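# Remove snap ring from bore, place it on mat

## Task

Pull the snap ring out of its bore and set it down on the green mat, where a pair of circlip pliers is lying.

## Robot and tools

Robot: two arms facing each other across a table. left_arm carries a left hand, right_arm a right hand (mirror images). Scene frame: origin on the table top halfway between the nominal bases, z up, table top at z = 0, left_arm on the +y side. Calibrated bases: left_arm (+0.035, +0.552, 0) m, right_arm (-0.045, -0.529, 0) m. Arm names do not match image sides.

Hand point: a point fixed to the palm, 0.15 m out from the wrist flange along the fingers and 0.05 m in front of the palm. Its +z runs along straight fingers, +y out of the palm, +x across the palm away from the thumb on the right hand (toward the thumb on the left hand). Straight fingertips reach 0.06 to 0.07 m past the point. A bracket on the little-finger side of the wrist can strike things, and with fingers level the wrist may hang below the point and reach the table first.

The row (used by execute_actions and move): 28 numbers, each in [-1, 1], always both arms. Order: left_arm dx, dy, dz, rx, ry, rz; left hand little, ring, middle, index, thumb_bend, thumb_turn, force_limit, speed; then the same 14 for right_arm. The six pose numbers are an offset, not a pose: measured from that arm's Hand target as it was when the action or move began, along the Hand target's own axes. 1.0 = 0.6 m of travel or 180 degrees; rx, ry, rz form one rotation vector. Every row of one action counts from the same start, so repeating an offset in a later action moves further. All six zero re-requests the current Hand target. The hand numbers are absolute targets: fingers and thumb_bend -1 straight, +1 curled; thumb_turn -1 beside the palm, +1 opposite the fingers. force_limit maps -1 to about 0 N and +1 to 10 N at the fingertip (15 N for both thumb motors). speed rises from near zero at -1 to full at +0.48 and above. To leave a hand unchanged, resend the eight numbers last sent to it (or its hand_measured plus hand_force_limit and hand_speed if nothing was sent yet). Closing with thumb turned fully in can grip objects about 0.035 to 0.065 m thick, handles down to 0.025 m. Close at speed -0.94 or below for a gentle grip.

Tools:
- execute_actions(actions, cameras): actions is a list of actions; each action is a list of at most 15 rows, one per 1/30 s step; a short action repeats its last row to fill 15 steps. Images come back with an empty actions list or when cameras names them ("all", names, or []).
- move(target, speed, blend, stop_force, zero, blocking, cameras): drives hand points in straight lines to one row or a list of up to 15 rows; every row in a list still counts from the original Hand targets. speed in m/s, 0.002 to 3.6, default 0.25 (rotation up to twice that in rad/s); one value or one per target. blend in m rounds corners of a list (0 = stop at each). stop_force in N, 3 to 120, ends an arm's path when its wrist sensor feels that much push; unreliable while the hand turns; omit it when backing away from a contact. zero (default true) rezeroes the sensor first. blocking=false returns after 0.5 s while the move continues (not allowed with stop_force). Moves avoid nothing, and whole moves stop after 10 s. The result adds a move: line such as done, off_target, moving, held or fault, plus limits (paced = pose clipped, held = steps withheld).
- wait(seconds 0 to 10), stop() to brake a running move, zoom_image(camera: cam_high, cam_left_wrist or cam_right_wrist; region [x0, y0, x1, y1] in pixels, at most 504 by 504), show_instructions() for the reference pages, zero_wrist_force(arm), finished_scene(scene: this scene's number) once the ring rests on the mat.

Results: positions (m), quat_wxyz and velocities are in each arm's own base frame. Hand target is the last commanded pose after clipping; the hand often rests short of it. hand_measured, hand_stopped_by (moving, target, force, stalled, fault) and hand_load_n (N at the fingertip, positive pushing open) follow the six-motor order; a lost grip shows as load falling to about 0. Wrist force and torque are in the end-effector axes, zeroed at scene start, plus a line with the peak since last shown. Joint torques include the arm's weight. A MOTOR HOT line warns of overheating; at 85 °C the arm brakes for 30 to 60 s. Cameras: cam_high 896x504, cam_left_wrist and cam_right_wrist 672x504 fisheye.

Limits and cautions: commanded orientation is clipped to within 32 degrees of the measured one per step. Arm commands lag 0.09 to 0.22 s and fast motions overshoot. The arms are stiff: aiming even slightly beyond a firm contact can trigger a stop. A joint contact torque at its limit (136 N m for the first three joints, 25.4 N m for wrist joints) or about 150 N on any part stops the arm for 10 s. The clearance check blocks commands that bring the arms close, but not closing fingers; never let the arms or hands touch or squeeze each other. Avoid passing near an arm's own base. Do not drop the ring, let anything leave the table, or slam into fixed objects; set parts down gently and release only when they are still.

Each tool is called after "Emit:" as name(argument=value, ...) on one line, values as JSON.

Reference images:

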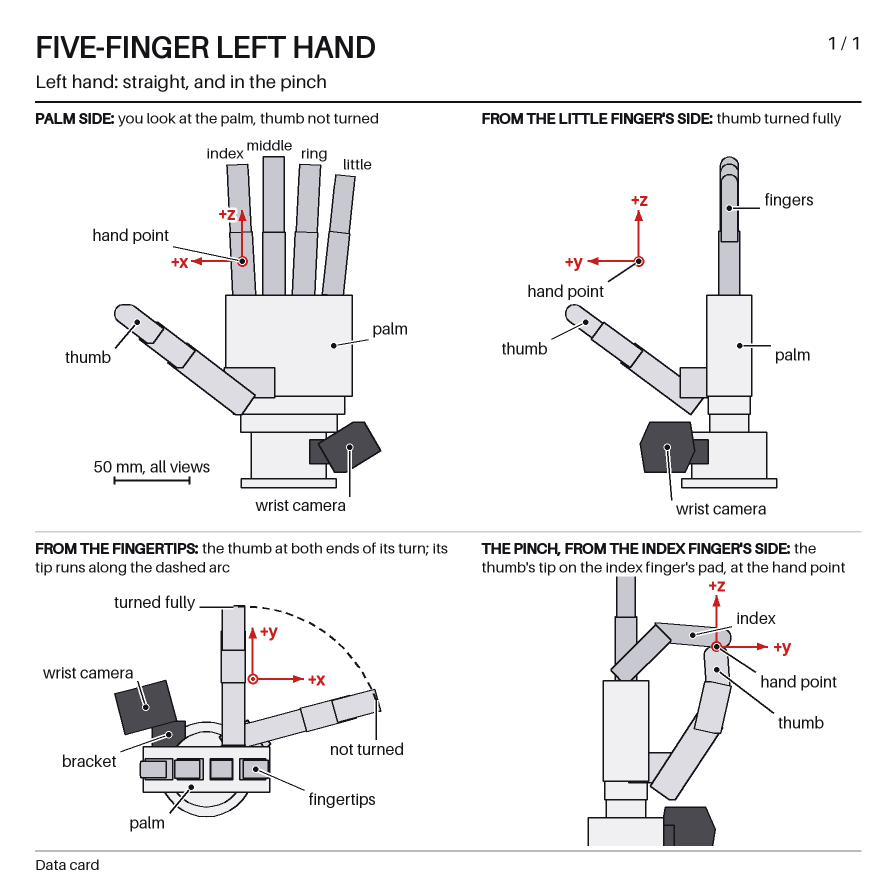

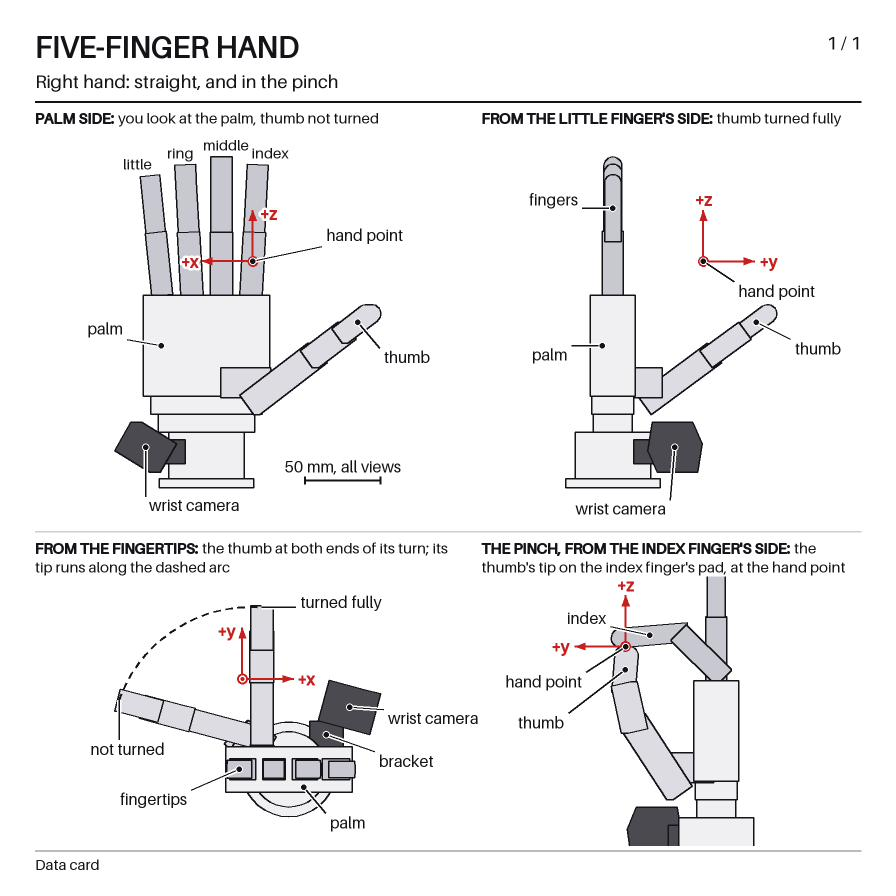

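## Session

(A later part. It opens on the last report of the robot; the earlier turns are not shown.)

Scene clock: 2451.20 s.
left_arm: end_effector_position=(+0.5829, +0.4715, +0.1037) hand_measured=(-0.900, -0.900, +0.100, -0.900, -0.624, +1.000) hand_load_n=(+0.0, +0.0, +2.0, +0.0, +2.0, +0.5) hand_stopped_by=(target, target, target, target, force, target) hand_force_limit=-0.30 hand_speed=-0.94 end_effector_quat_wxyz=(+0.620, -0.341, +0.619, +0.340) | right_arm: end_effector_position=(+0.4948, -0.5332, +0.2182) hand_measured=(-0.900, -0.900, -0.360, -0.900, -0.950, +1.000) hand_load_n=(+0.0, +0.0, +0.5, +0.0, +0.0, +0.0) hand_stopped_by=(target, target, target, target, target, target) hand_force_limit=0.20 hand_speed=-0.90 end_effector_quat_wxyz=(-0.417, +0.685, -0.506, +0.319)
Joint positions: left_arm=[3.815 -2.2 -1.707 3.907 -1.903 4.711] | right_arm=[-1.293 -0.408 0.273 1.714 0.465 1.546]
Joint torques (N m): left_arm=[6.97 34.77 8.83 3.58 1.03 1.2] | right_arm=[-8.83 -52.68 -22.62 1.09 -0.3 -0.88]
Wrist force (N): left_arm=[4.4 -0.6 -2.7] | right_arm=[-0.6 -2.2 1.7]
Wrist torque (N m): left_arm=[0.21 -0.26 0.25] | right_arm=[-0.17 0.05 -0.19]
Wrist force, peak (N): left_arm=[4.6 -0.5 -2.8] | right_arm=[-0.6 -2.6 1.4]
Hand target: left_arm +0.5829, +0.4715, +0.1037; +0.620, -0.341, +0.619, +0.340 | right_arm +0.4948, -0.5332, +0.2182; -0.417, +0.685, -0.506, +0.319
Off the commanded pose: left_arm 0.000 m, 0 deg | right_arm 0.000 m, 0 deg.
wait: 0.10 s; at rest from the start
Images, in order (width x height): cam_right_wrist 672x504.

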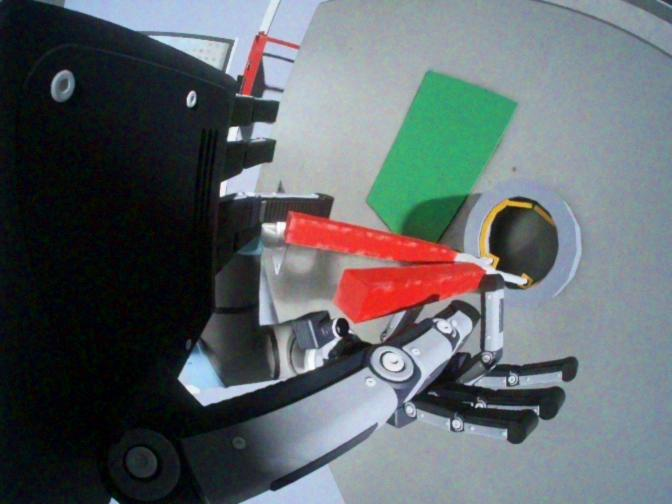

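Emit:
move(target=[-0.001,-0.00009,0.00073,0.0028,0,0,-0.9,-0.9,0.1,-0.9,-0.56,1,-0.3,-0.94,0,0,0,0,0,0,-0.9,-0.9,-0.36,-0.9,-0.95,1,0.2,-0.9], speed=0.01)

Emit:
move(target=[0.017,0,0,0,0,0,-0.9,-0.9,0.1,-0.9,-0.56,1,-0.3,-0.94,0,0,0,0,0,0,-0.9,-0.9,-0.36,-0.9,-0.95,1,0.2,-0.9], speed=0.005, stop_force=3, cameras=["cam_right_wrist", "cam_left_wrist"])

Emit:
zoom_image(camera="cam_right_wrist", region=[484, 246, 512, 274])

Emit:
zoom_image(camera="cam_right_wrist", region=[512, 266, 540, 294])

Scene clock: 2457.97 s.
left_arm: end_effector_position=(+0.5832, +0.4718, +0.1043) hand_measured=(-0.900, -0.900, +0.100, -0.900, -0.624, +1.000) hand_load_n=(+0.0, +0.0, +2.0, +0.0, +1.5, +0.5) hand_stopped_by=(target, target, target, target, force, target) hand_force_limit=-0.30 hand_speed=-0.94 end_effector_quat_wxyz=(+0.621, -0.339, +0.621, +0.337) | right_arm: end_effector_position=(+0.4948, -0.5332, +0.2182) hand_measured=(-0.900, -0.900, -0.360, -0.900, -0.950, +1.000) hand_load_n=(+0.0, +0.0, +0.5, +0.0, +0.0, +0.0) hand_stopped_by=(target, target, target, target, target, target) hand_force_limit=0.20 hand_speed=-0.90 end_effector_quat_wxyz=(-0.417, +0.685, -0.506, +0.319)
Joint positions: left_arm=[3.819 -2.197 -1.711 3.908 -1.891 4.711] | right_arm=[-1.293 -0.408 0.273 1.714 0.465 1.546]
Joint torques (N m): left_arm=[1.61 56.48 12.85 4.78 -1.47 1.62] | right_arm=[-8.15 -52.83 -22.82 1.11 -0.38 -0.79]
Wrist force (N): left_arm=[4.0 -1.1 -2.9] | right_arm=[-0.3 -2.2 1.7]
Wrist torque (N m): left_arm=[0.17 -0.19 0.22] | right_arm=[-0.17 0.04 -0.17]
Wrist force, peak (N): left_arm=[4.7 -0.9 -2.8] | right_arm=[-0.9 -2.4 1.5]
Hand target: left_arm +0.5832, +0.4718, +0.1043; +0.621, -0.339, +0.621, +0.338 | right_arm +0.4948, -0.5332, +0.2182; -0.417, +0.685, -0.506, +0.319
Off the commanded pose: left_arm 0.000 m, 0 deg | right_arm 0.000 m, 0 deg.
move: done

Scene clock: 2461.07 s.
left_arm: end_effector_position=(+0.5832, +0.4718, +0.0944) hand_measured=(-0.900, -0.900, +0.100, -0.900, -0.624, +1.000) hand_load_n=(+0.0, +0.0, +2.0, +0.0, +2.5, -1.5) hand_stopped_by=(target, target, target, target, force, target) hand_force_limit=-0.30 hand_speed=-0.94 end_effector_quat_wxyz=(+0.621, -0.339, +0.621, +0.338) | right_arm: end_effector_position=(+0.4948, -0.5332, +0.2182) hand_measured=(-0.900, -0.900, -0.360, -0.900, -0.950, +1.000) hand_load_n=(+0.0, +0.0, +0.0, +0.0, +0.0, +0.0) hand_stopped_by=(target, target, target, target, target, target) hand_force_limit=0.20 hand_speed=-0.90 end_effector_quat_wxyz=(-0.417, +0.685, -0.506, +0.319)
Joint positions: left_arm=[3.818 -2.213 -1.715 3.928 -1.891 4.711] | right_arm=[-1.293 -0.408 0.273 1.714 0.465 1.546]
Joint torques (N m): left_arm=[-7.06 58.37 22.9 -0.16 -1.69 1.6] | right_arm=[-7.62 -53.16 -22.44 1.19 -0.35 -0.71]
Wrist force (N): left_arm=[1.5 0.1 -2.9] | right_arm=[-0.5 -1.7 1.0]
Wrist torque (N m): left_arm=[0.23 -0.20 0.27] | right_arm=[-0.18 0.04 -0.16]
Wrist force, peak (N): left_arm=[4.0 0.7 -4.0] | right_arm=[-0.6 -2.5 1.5]
Hand target: left_arm +0.5832, +0.4718, +0.0944; +0.621, -0.339, +0.621, +0.338 | right_arm +0.4948, -0.5332, +0.2182; -0.417, +0.685, -0.506, +0.319
Off the commanded pose: left_arm 0.000 m, 0 deg | right_arm 0.000 m, 0 deg.
move: contact (left_arm)
Images, in order (width x height): cam_left_wrist 672x504, cam_right_wrist 672x504.

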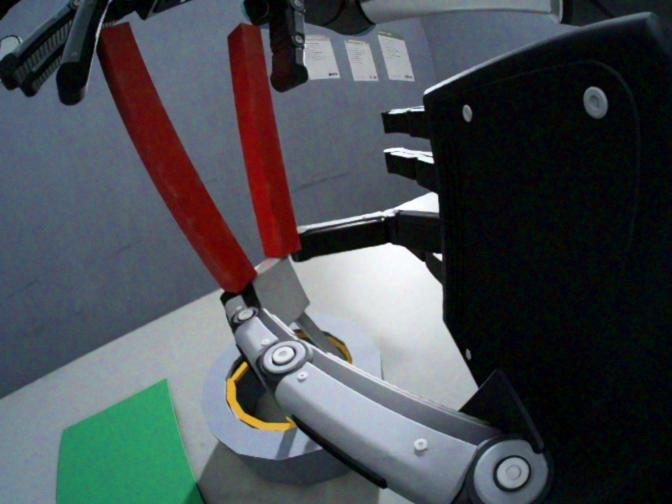

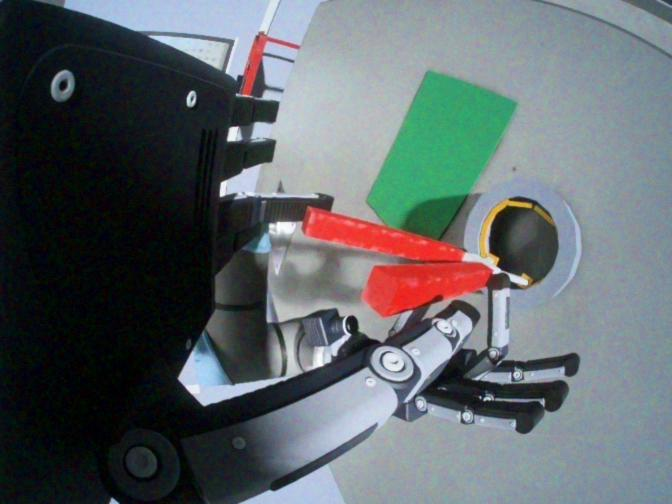

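Scaled by 18.000 from the camera's 672x504 image, which has a finer 960x720 frame.

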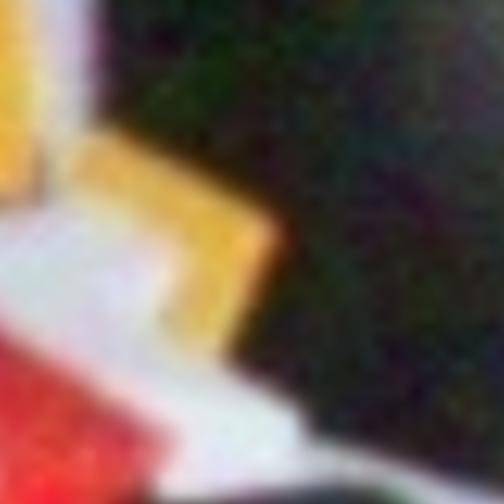

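Scaled by 18.000 from the camera's 672x504 image, which has a finer 960x720 frame.

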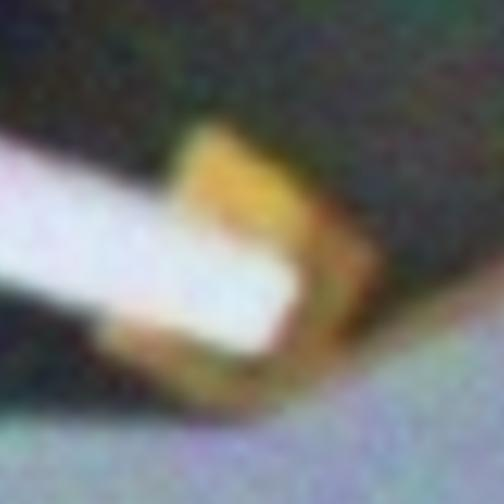

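Emit:
execute_actions(actions=[[[0,0,0,0,0,0,-0.9,-0.9,0.07,-0.9,-0.56,1,-0.3,-0.94,0,0,0,0,0,0,-0.9,-0.9,-0.42,-0.9,-0.95,1,0.2,-0.9]],[[0,0,0,0,0,0,-0.9,-0.9,0.07,-0.9,-0.56,1,-0.3,-0.94,0,0,0,0,0,0,-0.9,-0.9,-0.42,-0.9,-0.95,1,0.2,-0.9]]])

Emit:
execute_actions(actions=[[[0,0,0,0,0,0,-0.9,-0.9,0.6,-0.9,-0.56,1,-0.2,-0.94,0,0,0,0,0,0,-0.9,-0.9,-0.42,-0.9,-0.95,1,0.2,-0.9]],[[0,0,0,0,0,0,-0.9,-0.9,0.6,-0.9,-0.56,1,-0.2,-0.94,0,0,0,0,0,0,-0.9,-0.9,-0.42,-0.9,-0.95,1,0.2,-0.9]],[[0,0,0,0,0,0,-0.9,-0.9,0.6,-0.9,-0.56,1,-0.2,-0.94,0,0,0,0,0,0,-0.9,-0.9,-0.42,-0.9,-0.95,1,0.2,-0.9]]], cameras=["cam_right_wrist", "cam_left_wrist"])

Emit:
zoom_image(camera="cam_left_wrist", region=[60, 0, 400, 340])

Emit:
zoom_image(camera="cam_right_wrist", region=[470, 235, 540, 295])

Scene clock: 2467.70 s.
left_arm: end_effector_position=(+0.5832, +0.4718, +0.0944) hand_measured=(-0.900, -0.900, +0.070, -0.900, -0.622, +1.000) hand_load_n=(+0.0, +0.0, +0.0, +0.0, +0.0, +0.0) hand_stopped_by=(target, target, target, target, force, target) hand_force_limit=-0.30 hand_speed=-0.94 end_effector_quat_wxyz=(+0.621, -0.339, +0.621, +0.338) | right_arm: end_effector_position=(+0.4948, -0.5332, +0.2182) hand_measured=(-0.900, -0.900, -0.420, -0.900, -0.950, +1.000) hand_load_n=(+0.0, +0.0, +0.0, -0.5, +0.0, +0.0) hand_stopped_by=(target, target, target, target, target, target) hand_force_limit=0.20 hand_speed=-0.90 end_effector_quat_wxyz=(-0.417, +0.685, -0.506, +0.319)
Joint positions: left_arm=[3.818 -2.213 -1.715 3.928 -1.891 4.711] | right_arm=[-1.293 -0.408 0.273 1.714 0.465 1.546]
Joint torques (N m): left_arm=[-3.99 58.45 24.81 2.62 -1.37 1.46] | right_arm=[-6.96 -53.73 -21.55 1.34 -0.45 -0.59]
Wrist force (N): left_arm=[2.3 -0.2 -3.0] | right_arm=[-0.6 -1.5 0.8]
Wrist torque (N m): left_arm=[0.19 -0.26 0.24] | right_arm=[-0.15 0.07 -0.16]
Wrist force, peak (N): left_arm=[3.0 -0.2 -2.8] | right_arm=[-0.8 -1.6 1.3]
Hand target: left_arm +0.5832, +0.4718, +0.0944; +0.621, -0.339, +0.621, +0.338 | right_arm +0.4948, -0.5332, +0.2182; -0.417, +0.685, -0.506, +0.319
Off the commanded pose: left_arm 0.000 m, 0 deg | right_arm 0.000 m, 0 deg.

Scene clock: 2471.10 s.
left_arm: end_effector_position=(+0.5832, +0.4718, +0.0944) hand_measured=(-0.900, -0.900, +0.600, -0.900, -0.622, +1.000) hand_load_n=(+0.0, +0.0, +0.0, +0.5, +0.0, +0.0) hand_stopped_by=(target, target, target, target, force, target) hand_force_limit=-0.20 hand_speed=-0.94 end_effector_quat_wxyz=(+0.621, -0.339, +0.621, +0.338) | right_arm: end_effector_position=(+0.4948, -0.5332, +0.2182) hand_measured=(-0.900, -0.900, -0.420, -0.900, -0.950, +1.000) hand_load_n=(+0.0, +0.0, +0.0, +0.0, +0.0, +0.0) hand_stopped_by=(target, target, target, target, target, target) hand_force_limit=0.20 hand_speed=-0.90 end_effector_quat_wxyz=(-0.417, +0.685, -0.506, +0.319)
Joint positions: left_arm=[3.818 -2.213 -1.715 3.928 -1.891 4.711] | right_arm=[-1.293 -0.408 0.273 1.714 0.465 1.546]
Joint torques (N m): left_arm=[-1.34 58.05 25.47 2.74 -1.28 1.28] | right_arm=[-7.5 -53.82 -21.39 1.41 -0.55 -0.54]
Wrist force (N): left_arm=[2.4 -0.4 -2.9] | right_arm=[-0.6 -1.4 0.9]
Wrist torque (N m): left_arm=[0.13 -0.27 0.25] | right_arm=[-0.13 0.06 -0.16]
Wrist force, peak (N): left_arm=[2.7 -0.3 -3.3] | right_arm=[-0.8 -1.6 1.6]
Hand target: left_arm +0.5832, +0.4718, +0.0944; +0.621, -0.339, +0.621, +0.338 | right_arm +0.4948, -0.5332, +0.2182; -0.417, +0.685, -0.506, +0.319
Off the commanded pose: left_arm 0.000 m, 0 deg | right_arm 0.000 m, 0 deg.
Images, in order (width x height): cam_left_wrist 672x504, cam_right_wrist 672x504.

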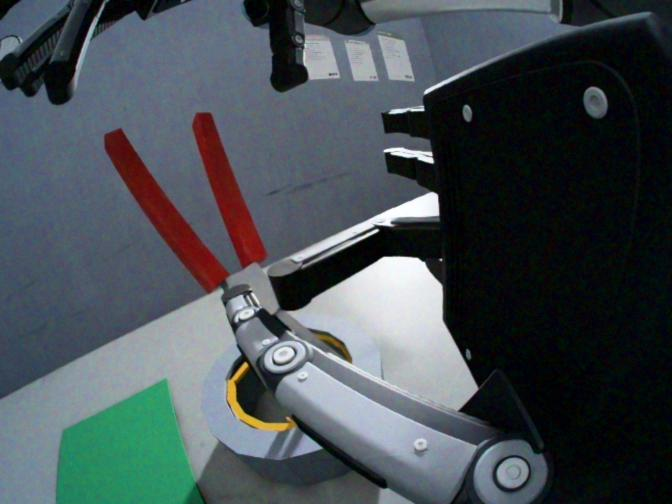

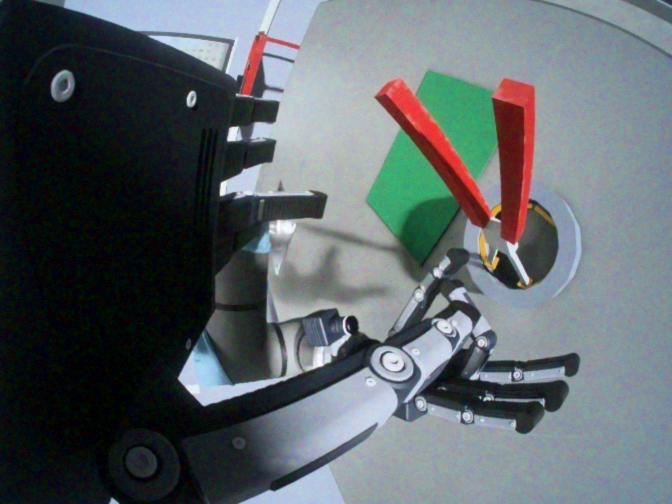

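Scaled by 1.482 from the camera's 672x504 image, which has a finer 960x720 frame.

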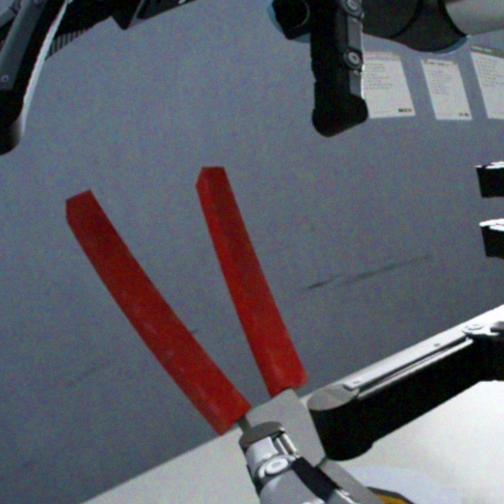

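Scaled by 7.200 from the camera's 672x504 image, which has a finer 960x720 frame.

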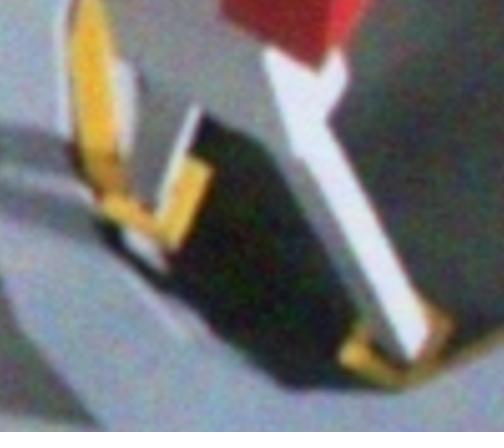

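Emit:
wait(seconds=0.1, cameras=["cam_high", "cam_left_wrist", "cam_right_wrist"])

Emit:
zoom_image(camera="cam_high", region=[420, 70, 520, 170])

Emit:
zoom_image(camera="cam_right_wrist", region=[360, 60, 600, 320])

Emit:
zoom_image(camera="cam_left_wrist", region=[80, 90, 400, 350])

Scene clock: 2474.67 s.
left_arm: end_effector_position=(+0.5832, +0.4718, +0.0944) hand_measured=(-0.900, -0.900, +0.600, -0.900, -0.622, +1.000) hand_load_n=(+0.0, +0.0, +0.0, +0.0, +0.0, +0.0) hand_stopped_by=(target, target, target, target, force, target) hand_force_limit=-0.20 hand_speed=-0.94 end_effector_quat_wxyz=(+0.621, -0.339, +0.621, +0.338) | right_arm: end_effector_position=(+0.4948, -0.5332, +0.2182) hand_measured=(-0.900, -0.900, -0.420, -0.900, -0.950, +1.000) hand_load_n=(+0.0, +0.0, +0.0, +0.0, +0.0, +0.0) hand_stopped_by=(target, target, target, target, target, target) hand_force_limit=0.20 hand_speed=-0.90 end_effector_quat_wxyz=(-0.417, +0.685, -0.506, +0.319)
Joint positions: left_arm=[3.818 -2.213 -1.715 3.928 -1.891 4.711] | right_arm=[-1.293 -0.408 0.273 1.714 0.465 1.546]
Joint torques (N m): left_arm=[1.13 58.33 25.25 2.69 -1.16 1.06] | right_arm=[-6.39 -53.83 -21.08 1.46 -0.64 -0.49]
Wrist force (N): left_arm=[2.5 0.1 -2.8] | right_arm=[-0.7 -1.4 1.2]
Wrist torque (N m): left_arm=[0.21 -0.28 0.24] | right_arm=[-0.13 0.08 -0.16]
Wrist force, peak (N): left_arm=[2.6 0.1 -3.4] | right_arm=[-0.6 -1.8 1.0]
Hand target: left_arm +0.5832, +0.4718, +0.0944; +0.621, -0.339, +0.621, +0.338 | right_arm +0.4948, -0.5332, +0.2182; -0.417, +0.685, -0.506, +0.319
Off the commanded pose: left_arm 0.000 m, 0 deg | right_arm 0.000 m, 0 deg.
wait: 0.10 s; at rest from the start

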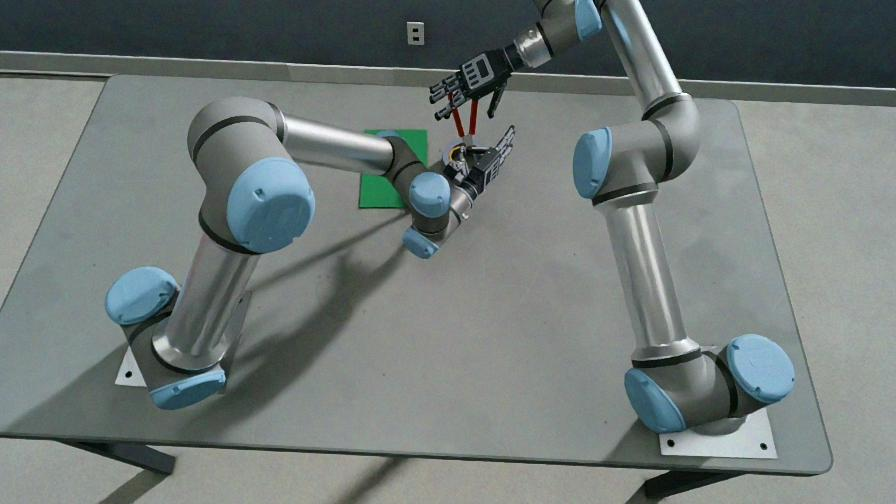

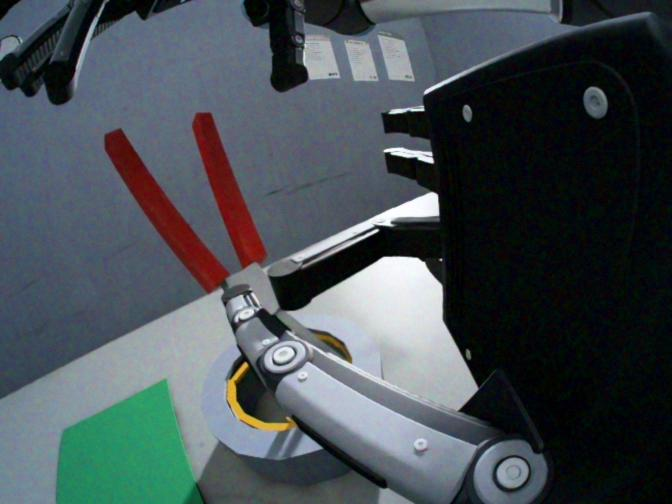

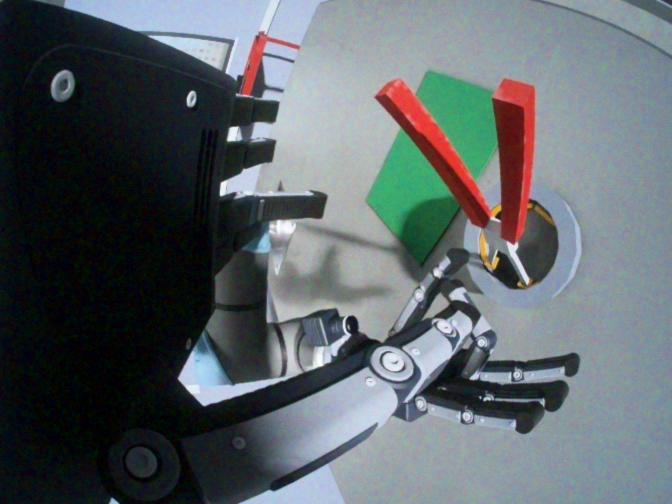

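Scaled by 5.040 from the camera's 896x504 image, which has a finer 1280x720 frame.

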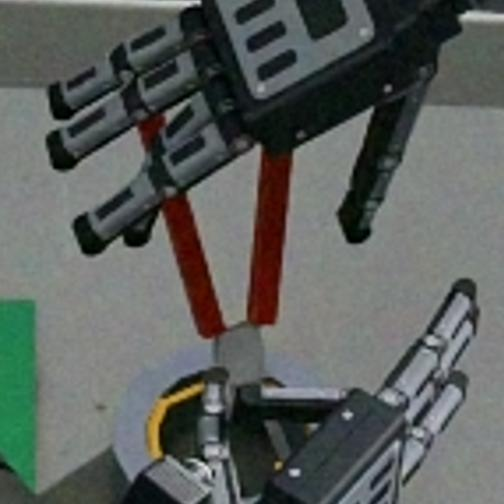

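Scaled by 1.938 from the camera's 672x504 image, which has a finer 960x720 frame.

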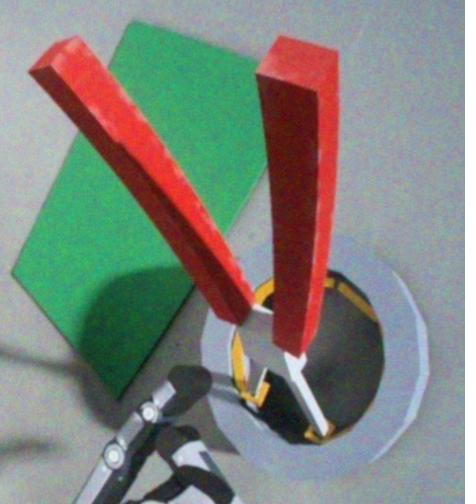

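Scaled by 1.575 from the camera's 672x504 image, which has a finer 960x720 frame.

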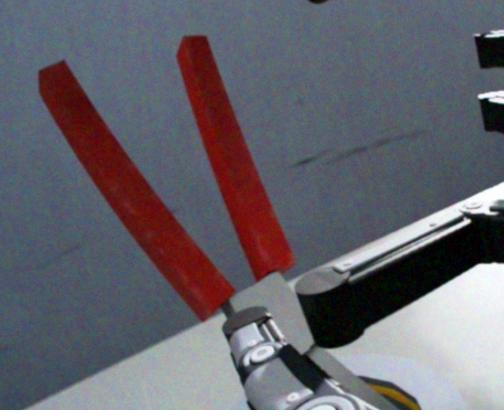

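Emit:
execute_actions(actions=[[[0,0,0,0,0,0,-0.9,-0.9,-0.15,-0.9,-0.68,1,-0.2,-0.8,0,0,0,0,0,0,-0.9,-0.9,-0.42,-0.9,-0.95,1,0.2,-0.9]],[[0,0,0,0,0,0,-0.9,-0.9,-0.15,-0.9,-0.68,1,-0.2,-0.8,0,0,0,0,0,0,-0.9,-0.9,-0.42,-0.9,-0.95,1,0.2,-0.9]]], cameras=["cam_left_wrist"])

Scene clock: 2527.77 s.
left_arm: end_effector_position=(+0.5832, +0.4718, +0.0944) hand_measured=(-0.900, -0.900, -0.150, -0.900, -0.680, +1.000) hand_load_n=(+0.0, +0.0, +0.0, +0.0, +0.0, +0.0) hand_stopped_by=(target, target, target, target, target, target) hand_force_limit=-0.20 hand_speed=-0.80 end_effector_quat_wxyz=(+0.621, -0.339, +0.621, +0.338) | right_arm: end_effector_position=(+0.4948, -0.5332, +0.2182) hand_measured=(-0.900, -0.900, -0.420, -0.900, -0.950, +1.000) hand_load_n=(+0.0, +0.0, +0.0, +0.0, +0.5, +0.0) hand_stopped_by=(target, target, target, target, target, target) hand_force_limit=0.20 hand_speed=-0.90 end_effector_quat_wxyz=(-0.417, +0.685, -0.506, +0.319)
Joint positions: left_arm=[3.818 -2.213 -1.715 3.928 -1.891 4.711] | right_arm=[-1.293 -0.408 0.273 1.714 0.465 1.546]
Joint torques (N m): left_arm=[4.04 58.98 24.4 2.63 -0.88 0.86] | right_arm=[-5.87 -54.64 -20.71 1.5 -0.64 -0.31]
Wrist force (N): left_arm=[2.5 0.0 -3.0] | right_arm=[-0.4 -1.4 1.1]
Wrist torque (N m): left_arm=[0.20 -0.29 0.24] | right_arm=[-0.13 0.03 -0.15]
Wrist force, peak (N): left_arm=[2.7 -0.2 -3.3] | right_arm=[-0.7 -2.0 1.1]
Hand target: left_arm +0.5832, +0.4718, +0.0944; +0.621, -0.339, +0.621, +0.338 | right_arm +0.4948, -0.5332, +0.2182; -0.417, +0.685, -0.506, +0.319
Off the commanded pose: left_arm 0.000 m, 0 deg | right_arm 0.000 m, 0 deg.
Images, in order (width x height): cam_left_wrist 672x504.

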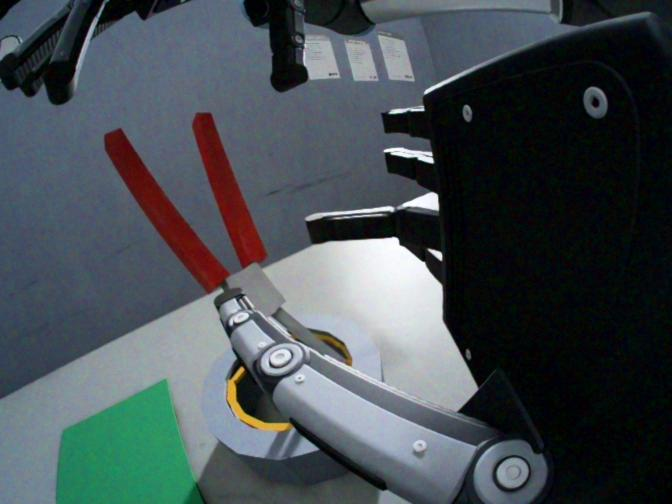

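Emit:
move(target=[0.0217,0.0497,0.0364,0,0,0,-0.9,-0.9,-0.15,-0.9,-0.68,1,-0.2,-0.8,0,0,0,0,0,0,-0.9,-0.9,-0.42,-0.9,-0.95,1,0.2,-0.9], speed=0.02, stop_force=5, cameras=["cam_left_wrist", "cam_right_wrist"])

Emit:
zoom_image(camera="cam_left_wrist", region=[80, 90, 400, 350])

Emit:
zoom_image(camera="cam_right_wrist", region=[360, 60, 600, 320])

Scene clock: 2534.67 s.
left_arm: end_effector_position=(+0.5701, +0.5063, +0.0813) hand_measured=(-0.900, -0.900, -0.150, -0.900, -0.680, +1.000) hand_load_n=(+0.0, +0.0, +0.0, +0.0, +0.0, +0.5) hand_stopped_by=(target, target, target, target, target, target) hand_force_limit=-0.20 hand_speed=-0.80 end_effector_quat_wxyz=(+0.621, -0.339, +0.621, +0.338) | right_arm: end_effector_position=(+0.4948, -0.5332, +0.2182) hand_measured=(-0.900, -0.900, -0.420, -0.900, -0.950, +1.000) hand_load_n=(+0.0, -0.5, +0.0, +0.0, +0.0, +0.0) hand_stopped_by=(target, target, target, target, target, target) hand_force_limit=0.20 hand_speed=-0.90 end_effector_quat_wxyz=(-0.417, +0.685, -0.506, +0.319)
Joint positions: left_arm=[3.884 -2.242 -1.707 3.949 -1.826 4.711] | right_arm=[-1.293 -0.408 0.273 1.714 0.465 1.546]
Joint torques (N m): left_arm=[-7.05 59.62 6.35 0.89 -1.9 0.47] | right_arm=[-5.31 -54.99 -20.18 1.68 -0.72 -0.29]
Wrist force (N): left_arm=[2.3 0.0 -3.1] | right_arm=[-0.6 -1.6 0.9]
Wrist torque (N m): left_arm=[0.22 -0.26 0.24] | right_arm=[-0.15 0.05 -0.17]
Wrist force, peak (N): left_arm=[2.8 0.0 -3.3] | right_arm=[-0.9 -1.8 1.2]
Hand target: left_arm +0.5701, +0.5063, +0.0813; +0.621, -0.339, +0.621, +0.338 | right_arm +0.4948, -0.5332, +0.2182; -0.417, +0.685, -0.506, +0.319
Off the commanded pose: left_arm 0.000 m, 0 deg | right_arm 0.000 m, 0 deg.
move: done
Images, in order (width x height): cam_left_wrist 672x504, cam_right_wrist 672x504.

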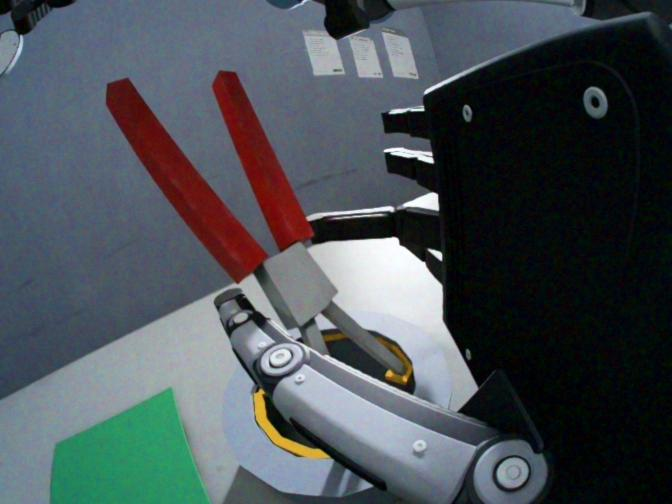

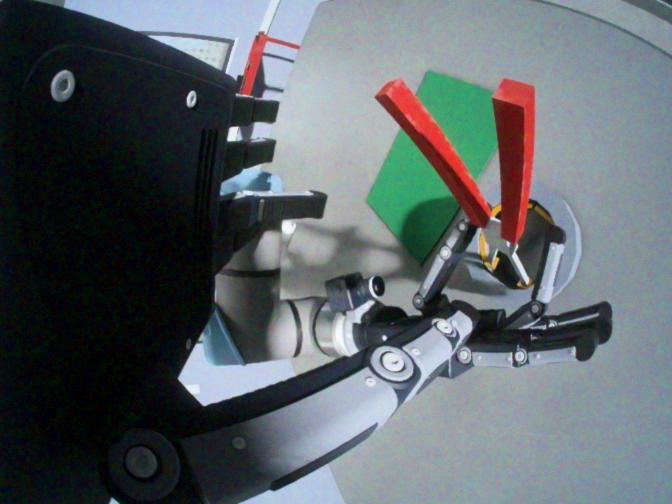

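Scaled by 1.575 from the camera's 672x504 image, which has a finer 960x720 frame.

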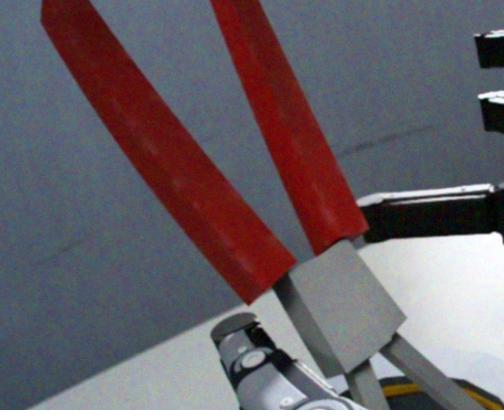

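Scaled by 1.938 from the camera's 672x504 image, which has a finer 960x720 frame.

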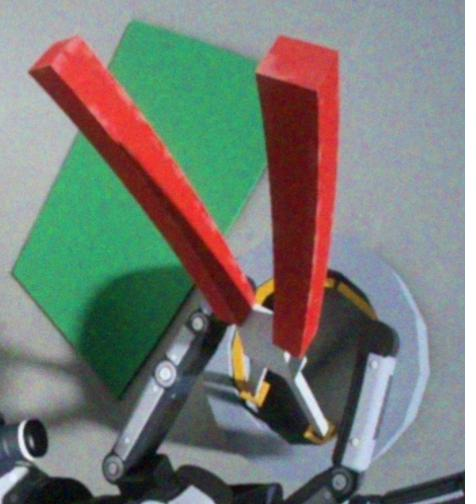

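Emit:
move(target=[0,-0.00493,0.00673,0,0,0,-0.9,-0.9,-0.15,-0.9,-0.64,1,-0.2,-0.8,0,0,0,0,0,0,-0.9,-0.9,-0.42,-0.9,-0.95,1,0.2,-0.9], speed=0.01, stop_force=3)

Emit:
execute_actions(actions=[[[0,0,0,0,0,0,-0.9,-0.9,0.6,-0.9,-0.64,1,-0.3,-0.94,0,0,0,0,0,0,-0.9,-0.9,-0.42,-0.9,-0.95,1,0.2,-0.9]],[[0,0,0,0,0,0,-0.9,-0.9,0.6,-0.9,-0.64,1,-0.3,-0.94,0,0,0,0,0,0,-0.9,-0.9,-0.42,-0.9,-0.95,1,0.2,-0.9]],[[0,0,0,0,0,0,-0.9,-0.9,0.6,-0.9,-0.64,1,-0.3,-0.94,0,0,0,0,0,0,-0.9,-0.9,-0.42,-0.9,-0.95,1,0.2,-0.9]]], cameras=["cam_left_wrist", "cam_right_wrist"])

Emit:
zoom_image(camera="cam_right_wrist", region=[360, 60, 600, 320])

Scene clock: 2547.83 s.
left_arm: end_effector_position=(+0.5747, +0.5081, +0.0813) hand_measured=(-0.900, -0.900, -0.150, -0.900, -0.640, +1.000) hand_load_n=(+0.5, +0.0, +0.0, +0.0, +0.5, +0.5) hand_stopped_by=(target, target, target, target, target, target) hand_force_limit=-0.20 hand_speed=-0.80 end_effector_quat_wxyz=(+0.621, -0.339, +0.621, +0.338) | right_arm: end_effector_position=(+0.4948, -0.5332, +0.2182) hand_measured=(-0.900, -0.900, -0.420, -0.900, -0.950, +1.000) hand_load_n=(+0.0, +0.0, +0.0, +0.0, +0.0, +0.0) hand_stopped_by=(target, target, target, target, target, target) hand_force_limit=0.20 hand_speed=-0.90 end_effector_quat_wxyz=(-0.417, +0.685, -0.506, +0.319)
Joint positions: left_arm=[3.88 -2.25 -1.691 3.941 -1.829 4.711] | right_arm=[-1.293 -0.408 0.273 1.714 0.465 1.546]
Joint torques (N m): left_arm=[5.99 59.99 6.63 3.86 1.32 0.92] | right_arm=[-4.48 -54.99 -19.94 1.81 -0.86 -0.13]
Wrist force (N): left_arm=[2.5 0.1 -3.4] | right_arm=[-0.7 -1.4 0.8]
Wrist torque (N m): left_arm=[0.21 -0.30 0.24] | right_arm=[-0.11 0.08 -0.16]
Wrist force, peak (N): left_arm=[2.5 0.2 -3.8] | right_arm=[-0.8 -1.8 1.1]
Hand target: left_arm +0.5747, +0.5081, +0.0813; +0.621, -0.339, +0.621, +0.338 | right_arm +0.4948, -0.5332, +0.2182; -0.417, +0.685, -0.506, +0.319
Off the commanded pose: left_arm 0.000 m, 0 deg | right_arm 0.000 m, 0 deg.
move: done

Scene clock: 2549.80 s.
left_arm: end_effector_position=(+0.5747, +0.5081, +0.0814) hand_measured=(-0.900, -0.900, +0.136, -0.900, -0.640, +1.000) hand_load_n=(+0.0, +0.0, +3.5, +0.0, +3.0, +0.5) hand_stopped_by=(target, target, force, target, target, target) hand_force_limit=-0.30 hand_speed=-0.94 end_effector_quat_wxyz=(+0.621, -0.339, +0.621, +0.338) | right_arm: end_effector_position=(+0.4948, -0.5332, +0.2182) hand_measured=(-0.900, -0.900, -0.420, -0.900, -0.950, +1.000) hand_load_n=(+0.0, +0.0, +0.0, +0.0, +0.0, +0.0) hand_stopped_by=(target, target, target, target, target, target) hand_force_limit=0.20 hand_speed=-0.90 end_effector_quat_wxyz=(-0.417, +0.685, -0.506, +0.319)
Joint positions: left_arm=[3.88 -2.25 -1.691 3.941 -1.829 4.711] | right_arm=[-1.293 -0.408 0.273 1.714 0.465 1.546]
Joint torques (N m): left_arm=[6.77 59.2 7.5 3.84 1.4 1.04] | right_arm=[-3.79 -54.94 -19.84 1.88 -0.86 -0.02]
Wrist force (N): left_arm=[1.4 0.9 -1.9] | right_arm=[-0.8 -1.4 1.2]
Wrist torque (N m): left_arm=[0.29 -0.19 0.22] | right_arm=[-0.15 0.09 -0.17]
Wrist force, peak (N): left_arm=[2.4 0.2 -3.6] | right_arm=[-0.7 -1.6 1.1]
Hand target: left_arm +0.5747, +0.5081, +0.0813; +0.621, -0.339, +0.621, +0.338 | right_arm +0.4948, -0.5332, +0.2182; -0.417, +0.685, -0.506, +0.319
Off the commanded pose: left_arm 0.000 m, 0 deg | right_arm 0.000 m, 0 deg.
Images, in order (width x height): cam_left_wrist 672x504, cam_right_wrist 672x504.

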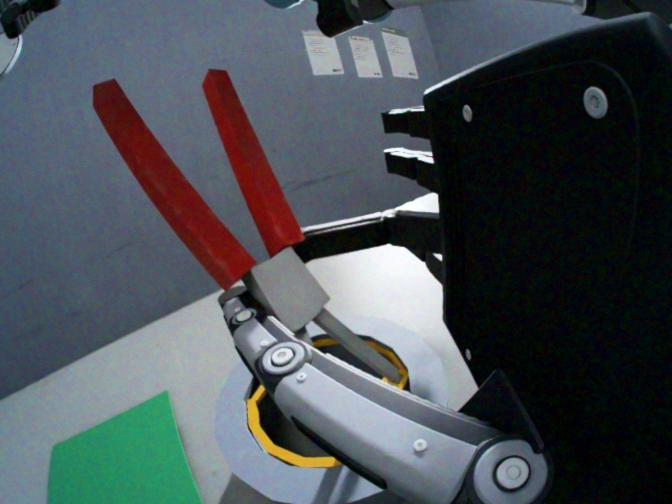

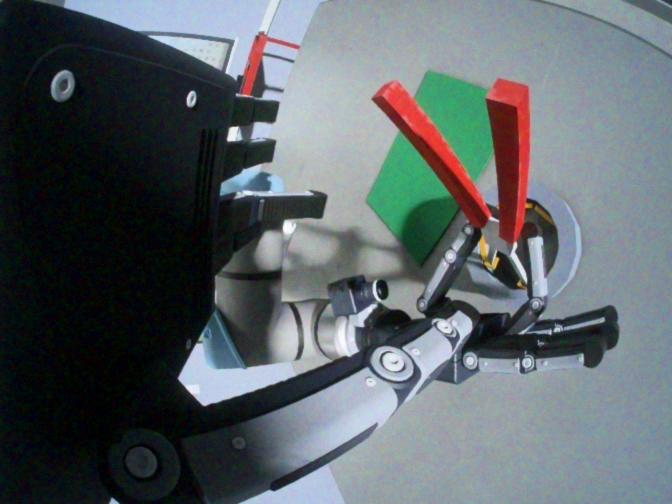

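Scaled by 1.938 from the camera's 672x504 image, which has a finer 960x720 frame.

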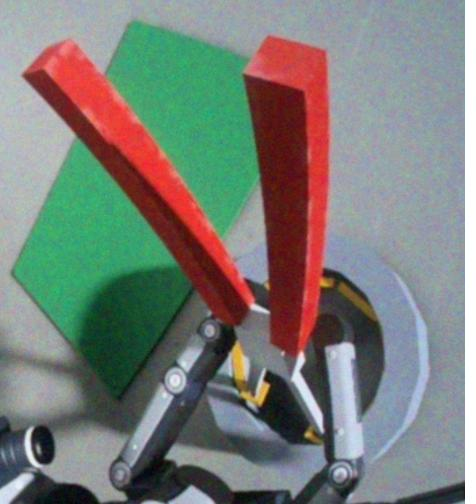

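Emit:
move(target=[[-0.01,-0.01612,-0.0118,0,0,0,-0.9,-0.9,0.6,-0.9,-0.64,1,-0.3,-0.94,0,0,0,0,0,0,-0.9,-0.9,-0.42,-0.9,-0.95,1,0.2,-0.9],[-0.0155,-0.03264,-0.0239,0,0,0,-0.9,-0.9,0.6,-0.9,-0.64,1,-0.3,-0.94,0,0,0,0,0,0,-0.9,-0.9,-0.42,-0.9,-0.95,1,0.2,-0.9],[-0.0173,-0.0497,-0.0364,0,0,0,-0.9,-0.9,0.6,-0.9,-0.64,1,-0.3,-0.94,0,0,0,0,0,0,-0.9,-0.9,-0.42,-0.9,-0.95,1,0.2,-0.9]], speed=0.015, stop_force=7, cameras=["cam_left_wrist", "cam_right_wrist"])

Emit:
zoom_image(camera="cam_right_wrist", region=[360, 60, 600, 320])

Scene clock: 2560.73 s.
left_arm: end_effector_position=(+0.5879, +0.4736, +0.0918) hand_measured=(-0.900, -0.900, +0.136, -0.900, -0.640, +1.000) hand_load_n=(+0.0, +0.0, +0.0, +0.0, +0.0, +0.5) hand_stopped_by=(target, target, force, target, target, target) hand_force_limit=-0.30 hand_speed=-0.94 end_effector_quat_wxyz=(+0.621, -0.339, +0.621, +0.338) | right_arm: end_effector_position=(+0.4948, -0.5332, +0.2182) hand_measured=(-0.900, -0.900, -0.420, -0.900, -0.950, +1.000) hand_load_n=(+0.0, +0.0, +0.0, +0.0, +0.0, +0.0) hand_stopped_by=(target, target, target, target, target, target) hand_force_limit=0.20 hand_speed=-0.90 end_effector_quat_wxyz=(-0.417, +0.685, -0.506, +0.319)
Joint positions: left_arm=[3.816 -2.226 -1.7 3.926 -1.894 4.711] | right_arm=[-1.293 -0.408 0.273 1.714 0.465 1.546]
Joint torques (N m): left_arm=[6.86 45.74 18.33 4.07 -0.07 1.28] | right_arm=[-3.21 -55.96 -19.3 1.99 -0.94 0.18]
Wrist force (N): left_arm=[2.7 -0.5 -3.2] | right_arm=[-0.7 -1.4 1.1]
Wrist torque (N m): left_arm=[0.19 -0.32 0.28] | right_arm=[-0.14 0.07 -0.17]
Wrist force, peak (N): left_arm=[3.2 -2.4 -4.3] | right_arm=[-0.9 -2.0 1.0]
Hand target: left_arm +0.5879, +0.4736, +0.0918; +0.621, -0.339, +0.621, +0.338 | right_arm +0.4948, -0.5332, +0.2182; -0.417, +0.685, -0.506, +0.319
Off the commanded pose: left_arm 0.000 m, 0 deg | right_arm 0.000 m, 0 deg.
move: done
Images, in order (width x height): cam_left_wrist 672x504, cam_right_wrist 672x504.

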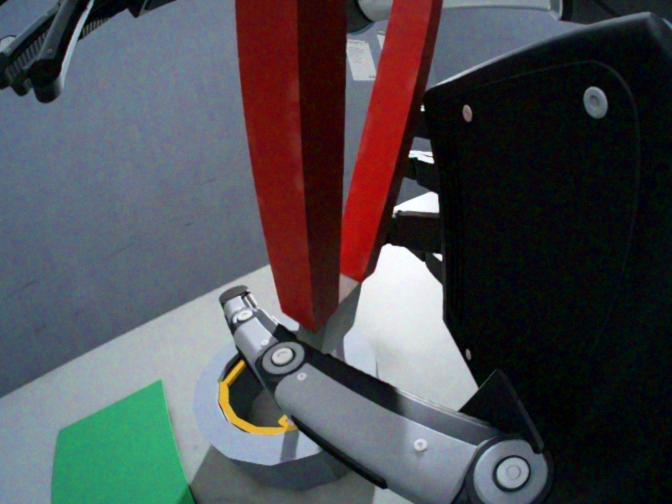

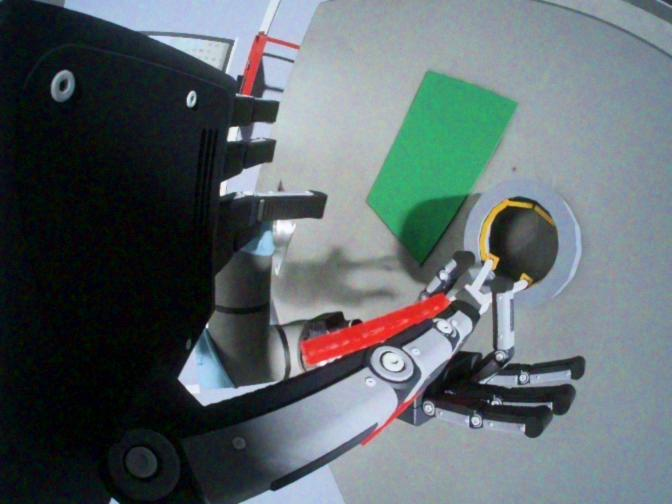

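Scaled by 1.938 from the camera's 672x504 image, which has a finer 960x720 frame.

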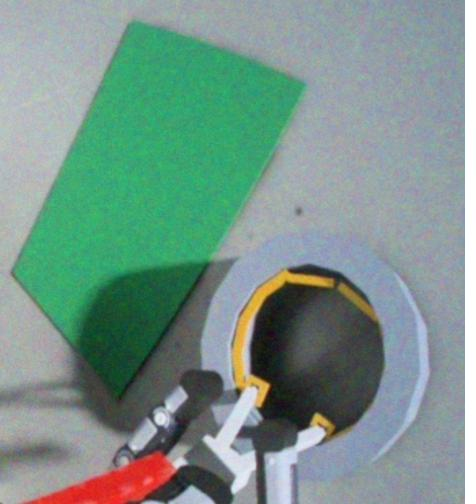

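Emit:
wait(seconds=0.1, cameras=["all"])

Emit:
zoom_image(camera="cam_high", region=[400, 70, 540, 210])

Emit:
zoom_image(camera="cam_right_wrist", region=[290, 230, 560, 460])

Emit:
zoom_image(camera="cam_left_wrist", region=[180, 0, 500, 340])

Scene clock: 2568.50 s.
left_arm: end_effector_position=(+0.5879, +0.4736, +0.0918) hand_measured=(-0.900, -0.900, +0.136, -0.900, -0.640, +1.000) hand_load_n=(+0.0, +0.0, +0.0, +0.0, +0.0, +0.5) hand_stopped_by=(target, target, force, target, target, target) hand_force_limit=-0.30 hand_speed=-0.94 end_effector_quat_wxyz=(+0.621, -0.339, +0.621, +0.338) | right_arm: end_effector_position=(+0.4948, -0.5332, +0.2182) hand_measured=(-0.900, -0.900, -0.420, -0.900, -0.950, +1.000) hand_load_n=(+0.0, +0.0, +0.0, +0.0, +0.0, +0.0) hand_stopped_by=(target, target, target, target, target, target) hand_force_limit=0.20 hand_speed=-0.90 end_effector_quat_wxyz=(-0.417, +0.685, -0.506, +0.319)
Joint positions: left_arm=[3.816 -2.226 -1.699 3.926 -1.894 4.711] | right_arm=[-1.293 -0.408 0.273 1.714 0.465 1.546]
Joint torques (N m): left_arm=[7.46 33.84 25.6 4.24 -1.95 1.08] | right_arm=[-3.19 -56.03 -18.98 2 -1.01 0.12]
Wrist force (N): left_arm=[2.6 -0.2 -3.1] | right_arm=[-0.6 -1.4 1.1]
Wrist torque (N m): left_arm=[0.24 -0.30 0.26] | right_arm=[-0.13 0.05 -0.16]
Wrist force, peak (N): left_arm=[2.6 -0.5 -3.6] | right_arm=[-0.6 -1.7 1.3]
Hand target: left_arm +0.5879, +0.4736, +0.0918; +0.621, -0.339, +0.621, +0.338 | right_arm +0.4948, -0.5332, +0.2182; -0.417, +0.685, -0.506, +0.319
Off the commanded pose: left_arm 0.000 m, 0 deg | right_arm 0.000 m, 0 deg.
wait: 0.10 s; at rest from the start

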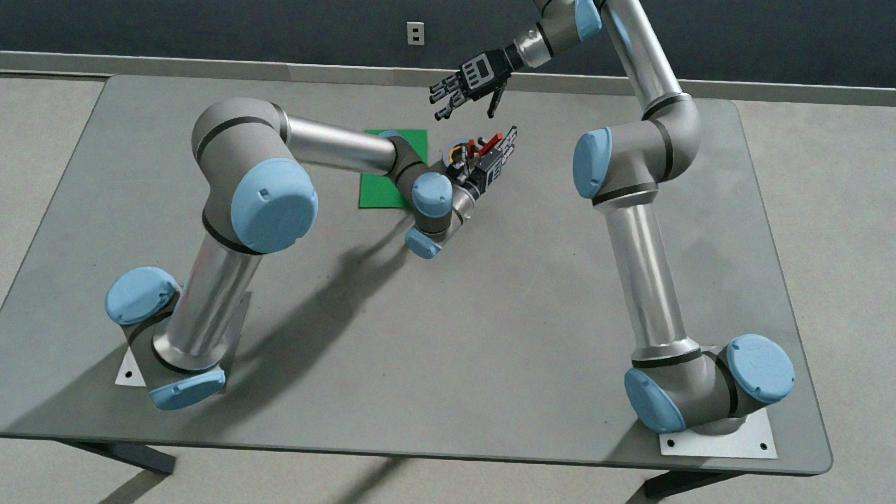

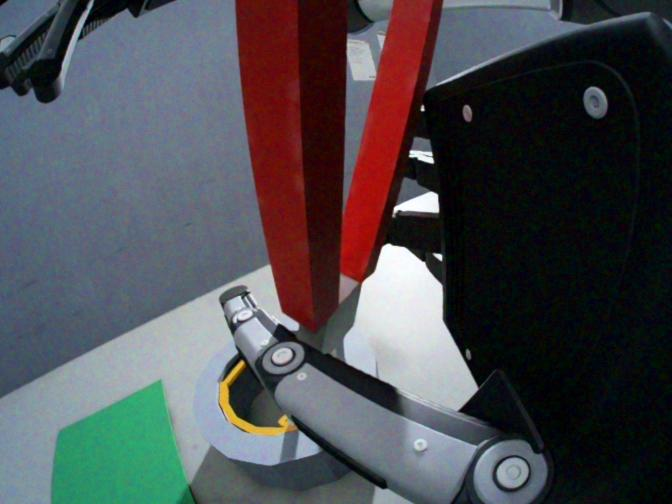

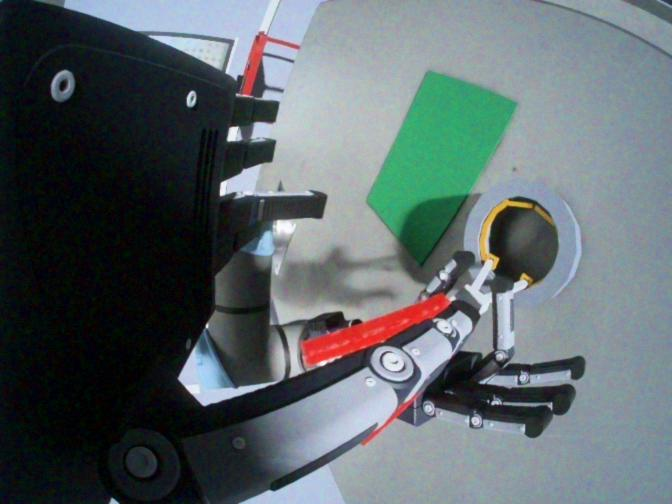

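Scaled by 3.600 from the camera's 896x504 image, which has a finer 1280x720 frame.

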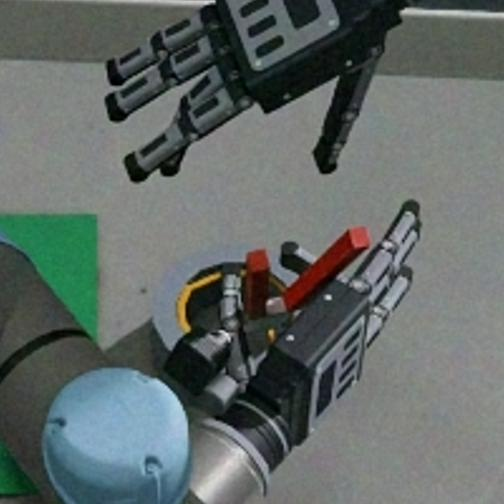

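Scaled by 1.867 from the camera's 672x504 image, which has a finer 960x720 frame.

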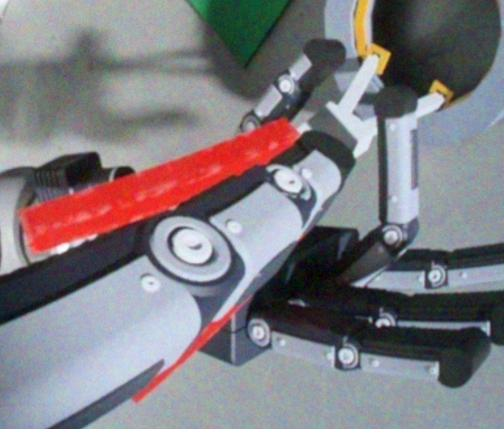

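Scaled by 1.482 from the camera's 672x504 image, which has a finer 960x720 frame.

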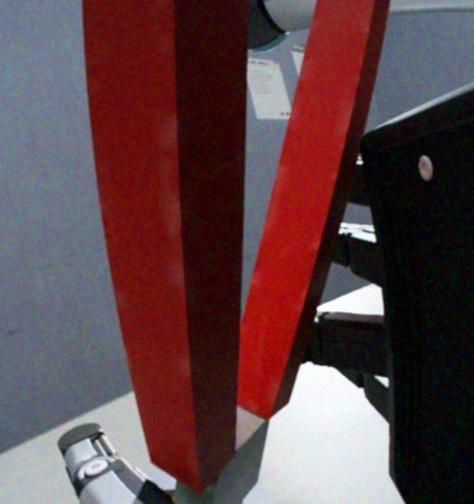

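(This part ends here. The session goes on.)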